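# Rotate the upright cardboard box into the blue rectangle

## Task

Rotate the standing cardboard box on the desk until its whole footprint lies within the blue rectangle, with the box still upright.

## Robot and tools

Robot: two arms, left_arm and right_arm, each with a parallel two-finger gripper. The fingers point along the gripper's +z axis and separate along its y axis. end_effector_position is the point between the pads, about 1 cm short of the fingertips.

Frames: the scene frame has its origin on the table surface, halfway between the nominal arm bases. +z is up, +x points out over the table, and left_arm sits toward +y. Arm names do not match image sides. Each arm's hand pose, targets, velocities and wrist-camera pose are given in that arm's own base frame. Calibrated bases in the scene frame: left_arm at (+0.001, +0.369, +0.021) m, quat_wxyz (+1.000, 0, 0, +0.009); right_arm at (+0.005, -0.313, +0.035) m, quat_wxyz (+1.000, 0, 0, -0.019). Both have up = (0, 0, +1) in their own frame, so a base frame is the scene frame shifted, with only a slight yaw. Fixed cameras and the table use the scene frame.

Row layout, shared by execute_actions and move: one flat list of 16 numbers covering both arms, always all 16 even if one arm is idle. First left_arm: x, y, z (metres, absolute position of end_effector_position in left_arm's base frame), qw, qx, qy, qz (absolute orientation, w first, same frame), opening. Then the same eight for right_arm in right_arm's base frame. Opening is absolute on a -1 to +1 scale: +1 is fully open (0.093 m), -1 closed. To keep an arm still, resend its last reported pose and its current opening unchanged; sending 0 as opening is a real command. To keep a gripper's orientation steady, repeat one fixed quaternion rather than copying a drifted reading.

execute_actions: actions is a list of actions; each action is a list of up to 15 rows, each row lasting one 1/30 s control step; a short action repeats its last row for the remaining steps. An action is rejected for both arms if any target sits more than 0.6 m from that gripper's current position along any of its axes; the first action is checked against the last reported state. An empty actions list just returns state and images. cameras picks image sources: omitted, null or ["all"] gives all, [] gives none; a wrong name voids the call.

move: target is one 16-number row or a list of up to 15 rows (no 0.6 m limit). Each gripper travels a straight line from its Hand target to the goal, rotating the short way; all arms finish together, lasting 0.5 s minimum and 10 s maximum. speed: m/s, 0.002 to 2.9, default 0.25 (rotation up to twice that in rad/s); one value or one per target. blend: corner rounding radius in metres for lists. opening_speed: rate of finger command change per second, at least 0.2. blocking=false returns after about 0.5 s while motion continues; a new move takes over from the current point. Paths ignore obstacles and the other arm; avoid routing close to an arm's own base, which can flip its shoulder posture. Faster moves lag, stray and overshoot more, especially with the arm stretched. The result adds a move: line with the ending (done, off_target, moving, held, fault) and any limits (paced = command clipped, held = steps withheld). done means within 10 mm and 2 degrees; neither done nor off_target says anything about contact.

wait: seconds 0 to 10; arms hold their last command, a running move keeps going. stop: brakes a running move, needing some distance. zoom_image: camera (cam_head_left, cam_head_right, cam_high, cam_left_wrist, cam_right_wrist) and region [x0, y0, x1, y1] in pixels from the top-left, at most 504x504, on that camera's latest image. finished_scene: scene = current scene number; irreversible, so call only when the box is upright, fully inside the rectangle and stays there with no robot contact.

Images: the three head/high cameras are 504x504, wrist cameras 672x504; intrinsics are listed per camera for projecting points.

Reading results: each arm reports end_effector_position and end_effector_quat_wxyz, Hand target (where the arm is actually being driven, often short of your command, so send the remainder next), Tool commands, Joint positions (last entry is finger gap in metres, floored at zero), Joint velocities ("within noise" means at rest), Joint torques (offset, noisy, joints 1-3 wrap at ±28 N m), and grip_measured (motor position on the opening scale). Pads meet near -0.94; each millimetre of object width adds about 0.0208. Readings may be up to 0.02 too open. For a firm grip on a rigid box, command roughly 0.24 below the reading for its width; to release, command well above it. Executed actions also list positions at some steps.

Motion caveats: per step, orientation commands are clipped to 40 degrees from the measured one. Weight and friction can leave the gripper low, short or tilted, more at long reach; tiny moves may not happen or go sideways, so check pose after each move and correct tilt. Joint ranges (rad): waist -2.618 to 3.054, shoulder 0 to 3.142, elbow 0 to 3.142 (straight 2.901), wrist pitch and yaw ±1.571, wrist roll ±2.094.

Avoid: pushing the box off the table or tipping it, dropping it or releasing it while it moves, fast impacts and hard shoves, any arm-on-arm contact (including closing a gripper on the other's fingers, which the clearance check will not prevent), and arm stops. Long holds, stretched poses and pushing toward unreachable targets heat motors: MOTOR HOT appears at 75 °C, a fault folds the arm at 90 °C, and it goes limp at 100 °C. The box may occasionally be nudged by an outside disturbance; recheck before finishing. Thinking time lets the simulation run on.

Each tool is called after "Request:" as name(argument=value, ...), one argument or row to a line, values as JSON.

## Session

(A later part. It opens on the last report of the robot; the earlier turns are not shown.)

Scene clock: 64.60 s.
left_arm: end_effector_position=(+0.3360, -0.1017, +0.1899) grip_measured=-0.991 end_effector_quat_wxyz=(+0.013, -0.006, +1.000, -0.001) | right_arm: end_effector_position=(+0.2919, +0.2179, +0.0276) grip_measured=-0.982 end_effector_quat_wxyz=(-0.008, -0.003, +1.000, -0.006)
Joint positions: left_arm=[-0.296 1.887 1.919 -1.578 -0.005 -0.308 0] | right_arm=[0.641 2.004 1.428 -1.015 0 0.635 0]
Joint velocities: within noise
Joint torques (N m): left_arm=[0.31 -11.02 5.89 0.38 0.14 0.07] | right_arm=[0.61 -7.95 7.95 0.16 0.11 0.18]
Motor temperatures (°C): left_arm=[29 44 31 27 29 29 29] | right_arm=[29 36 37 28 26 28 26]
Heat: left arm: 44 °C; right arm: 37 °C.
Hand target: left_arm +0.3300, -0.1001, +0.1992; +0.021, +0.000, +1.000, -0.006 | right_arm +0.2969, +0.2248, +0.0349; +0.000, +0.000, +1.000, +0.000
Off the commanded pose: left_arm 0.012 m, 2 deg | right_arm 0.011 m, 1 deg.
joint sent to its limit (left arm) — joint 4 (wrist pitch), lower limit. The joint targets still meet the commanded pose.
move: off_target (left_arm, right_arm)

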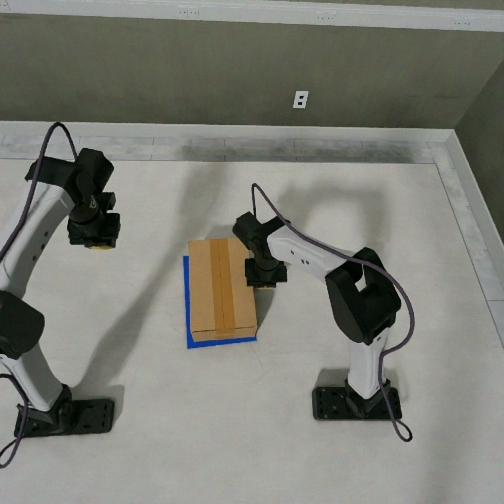

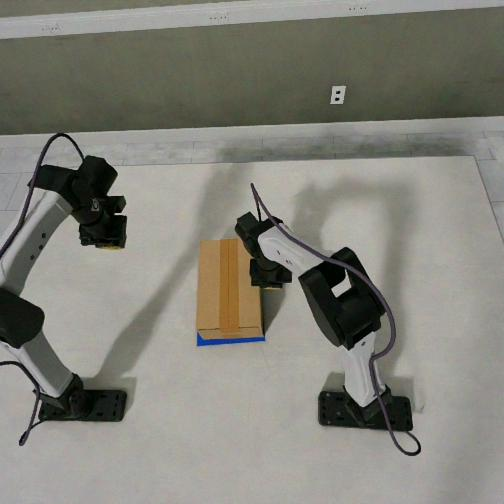

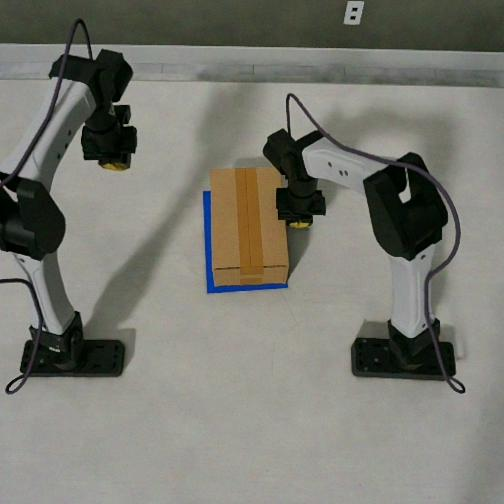

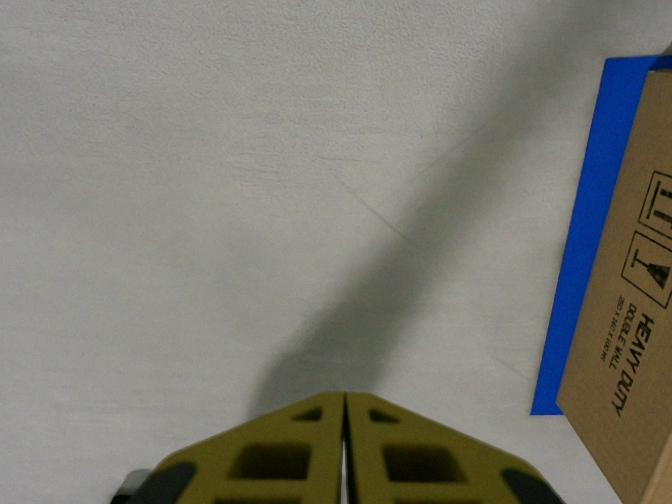

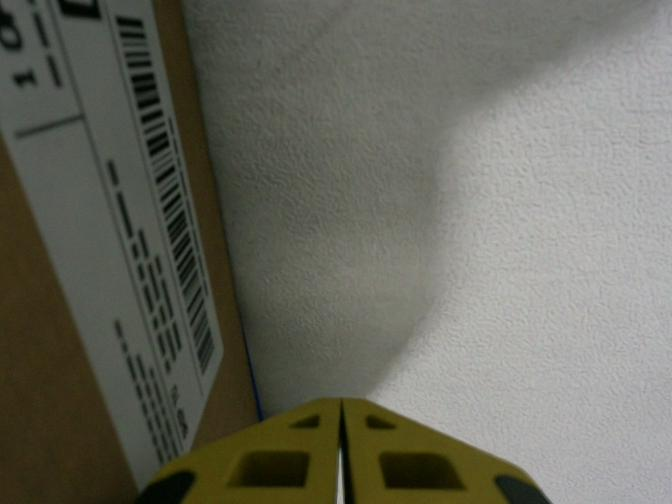

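Request:
move(
  target=[0.33,-0.1,0.2,0,0,1,0,-1,0.297,0.238,0.035,0,0,1,0,-1],
  speed=0.04,
  cameras=["cam_left_wrist","cam_right_wrist","cam_high"],
)

Request:
zoom_image(
  camera="cam_high",
  region=[150, 140, 350, 340],
)

Scene clock: 66.17 s.
left_arm: end_effector_position=(+0.3360, -0.1017, +0.1899) grip_measured=-0.991 end_effector_quat_wxyz=(+0.013, -0.006, +1.000, -0.001) | right_arm: end_effector_position=(+0.2892, +0.2224, +0.0280) grip_measured=-0.982 end_effector_quat_wxyz=(-0.016, -0.002, +1.000, -0.019)
Joint positions: left_arm=[-0.296 1.887 1.919 -1.578 -0.005 -0.308 0] | right_arm=[0.66 2.031 1.469 -1.057 0.011 0.656 0]
Joint velocities: within noise
Joint torques (N m): left_arm=[0.17 -10.97 5.91 0.35 0.12 0.08] | right_arm=[1.65 -8.23 8.23 0.4 0.05 0.12]
Motor temperatures (°C): left_arm=[29 44 31 27 29 29 29] | right_arm=[29 36 37 28 26 28 26]
Heat: left arm: 44 °C; right arm: 37 °C.
Hand target: left_arm +0.3300, -0.1001, +0.1992; +0.021, +0.000, +1.000, -0.006 | right_arm +0.2965, +0.2376, +0.0353; +0.000, +0.000, +1.000, +0.000
Off the commanded pose: left_arm 0.012 m, 2 deg | right_arm 0.019 m, 3 deg.
joint sent to its limit (left arm) — joint 4 (wrist pitch), lower limit. The joint targets still meet the commanded pose.
move: off_target (left_arm, right_arm)
Images, in order (width x height): cam_high 504x504, cam_left_wrist 672x504, cam_right_wrist 672x504.

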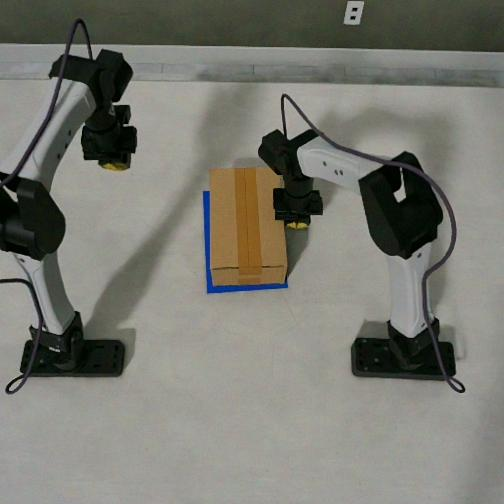

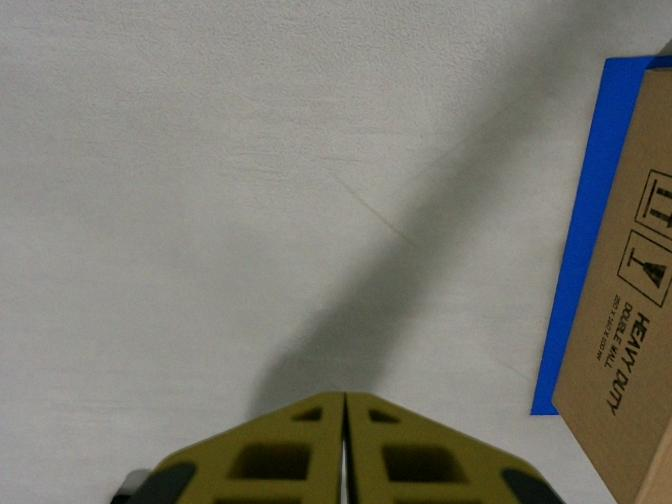

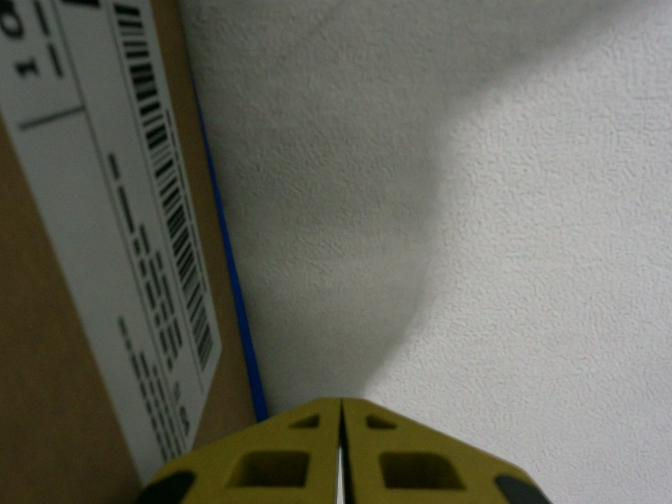

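Scaled by 2.520 from the camera's 504x504 image, which has a finer 720x720 frame.

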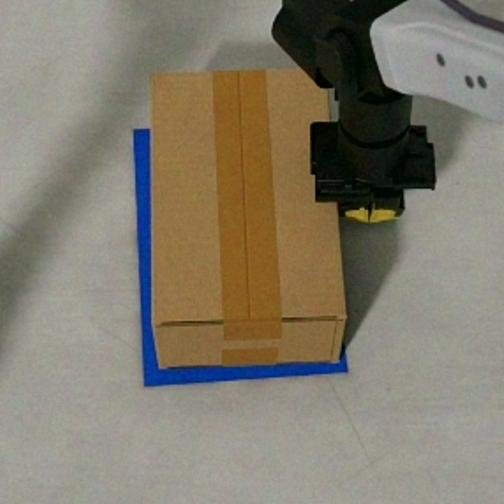

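Request:
move(
  target=[
    [0.33,-0.1,0.2,0,0,1,0,-1,0.305,0.2435,0.035,0,0,1,0,-1],
    [0.33,-0.1,0.2,0,0,1,0,-1,0.295,0.18,0.035,0,0,1,0,-1],
    [0.33,-0.1,0.2,0,0,1,0,-1,0.28,0.09,0.15,0,0,1,0,-1],
  ],
  speed=[0.03,0.08,0.2],
  cameras=["cam_left_wrist","cam_right_wrist","cam_high","cam_head_right"],
)

Request:
zoom_image(
  camera="cam_high",
  region=[150, 140, 350, 340],
)

Request:
zoom_image(
  camera="cam_right_wrist",
  region=[0, 0, 350, 504],
)

Request:
zoom_image(
  camera="cam_head_right",
  region=[140, 210, 320, 390],
)

Scene clock: 70.43 s.
left_arm: end_effector_position=(+0.3360, -0.1017, +0.1899) grip_measured=-0.991 end_effector_quat_wxyz=(+0.013, -0.006, +1.000, -0.001) | right_arm: end_effector_position=(+0.2761, +0.0892, +0.1370) grip_measured=-0.982 end_effector_quat_wxyz=(-0.016, +0.004, +1.000, -0.008)
Joint positions: left_arm=[-0.296 1.887 1.919 -1.578 -0.005 -0.308 0] | right_arm=[0.316 1.671 1.443 -1.378 0.005 0.323 0]
Joint velocities: within noise
Joint torques (N m): left_arm=[0.32 -10.97 5.91 0.42 0.14 0.1] | right_arm=[-0.58 -7.56 8.17 0.08 0 -0.11]
Motor temperatures (°C): left_arm=[29 45 31 27 29 29 29] | right_arm=[29 37 38 28 26 28 26]
Heat: left arm: 45 °C; right arm: 38 °C.
Hand target: left_arm +0.3300, -0.1001, +0.1992; +0.021, +0.000, +1.000, -0.006 | right_arm +0.2797, +0.0899, +0.1499; +0.000, +0.000, +1.000, +0.000
Off the commanded pose: left_arm 0.012 m, 2 deg | right_arm 0.014 m, 2 deg.
joint sent to its limit (left arm) — joint 4 (wrist pitch), lower limit. The joint targets still meet the commanded pose.
move: off_target (left_arm, right_arm)
Images, in order (width x height): cam_head_right 504x504, cam_high 504x504, cam_left_wrist 672x504, cam_right_wrist 672x504.

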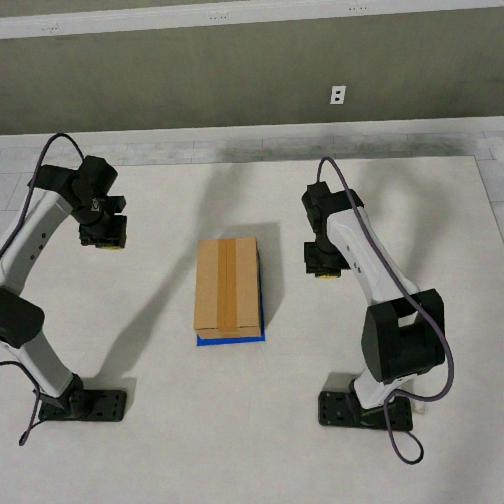

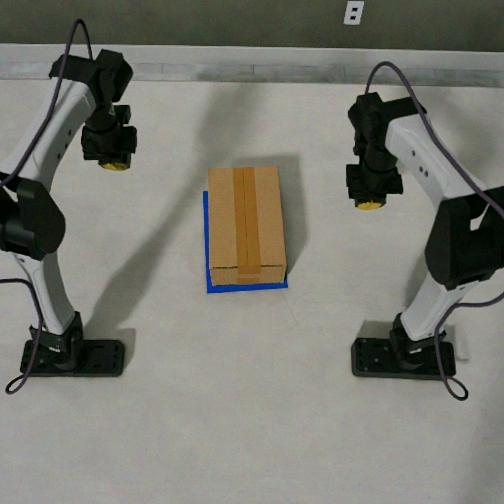

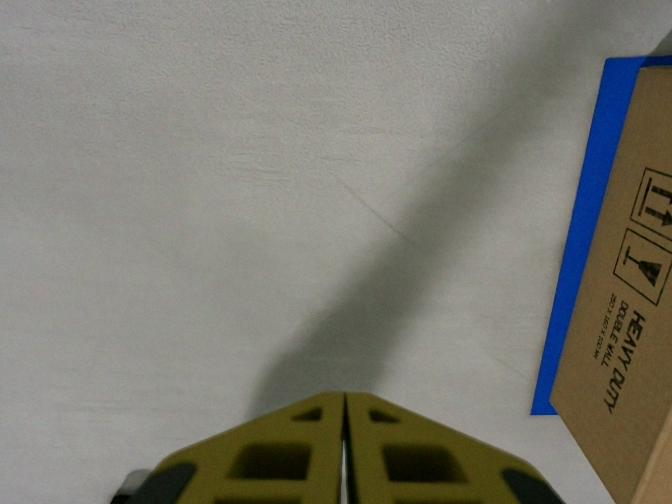

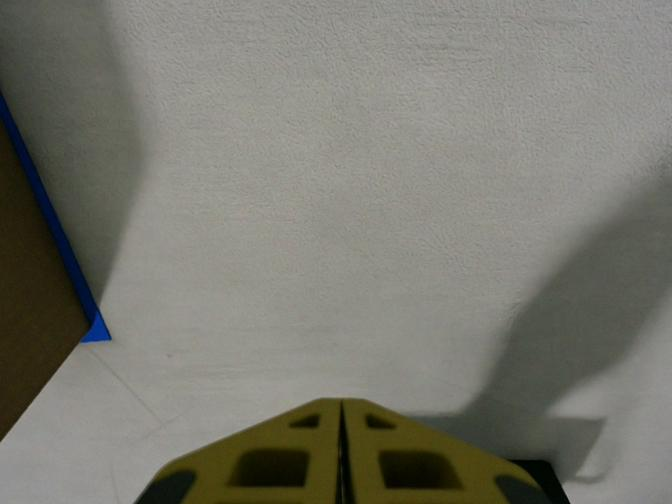

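Scaled by 2.520 from the camera's 504x504 image, which has a finer 720x720 frame.

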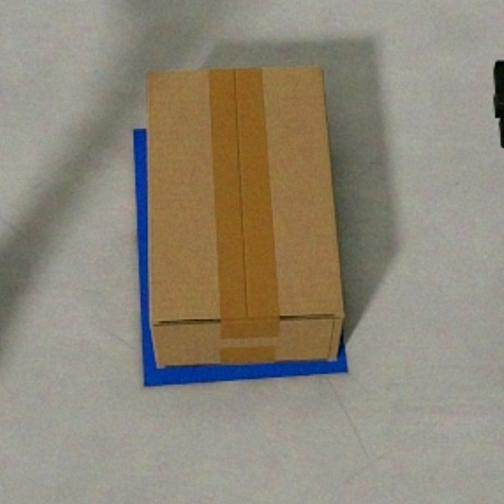

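Scaled by 1.000.

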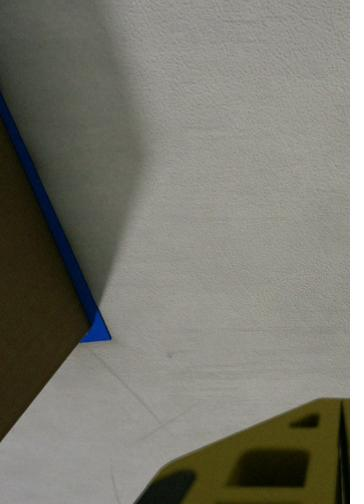

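Scaled by 2.800 from the camera's 504x504 image, which has a finer 720x720 frame.

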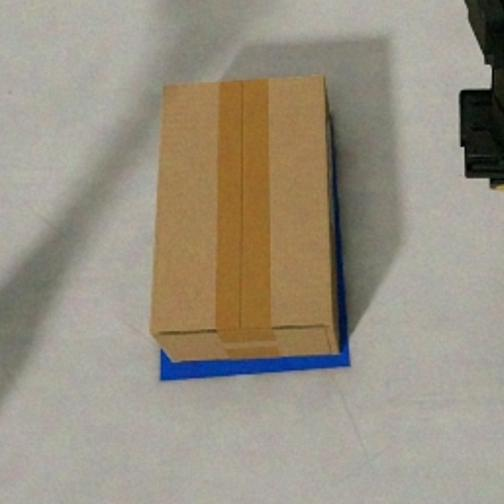

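Request:
finished_scene(
  scene=1,
)

The scene is finished: the task was done.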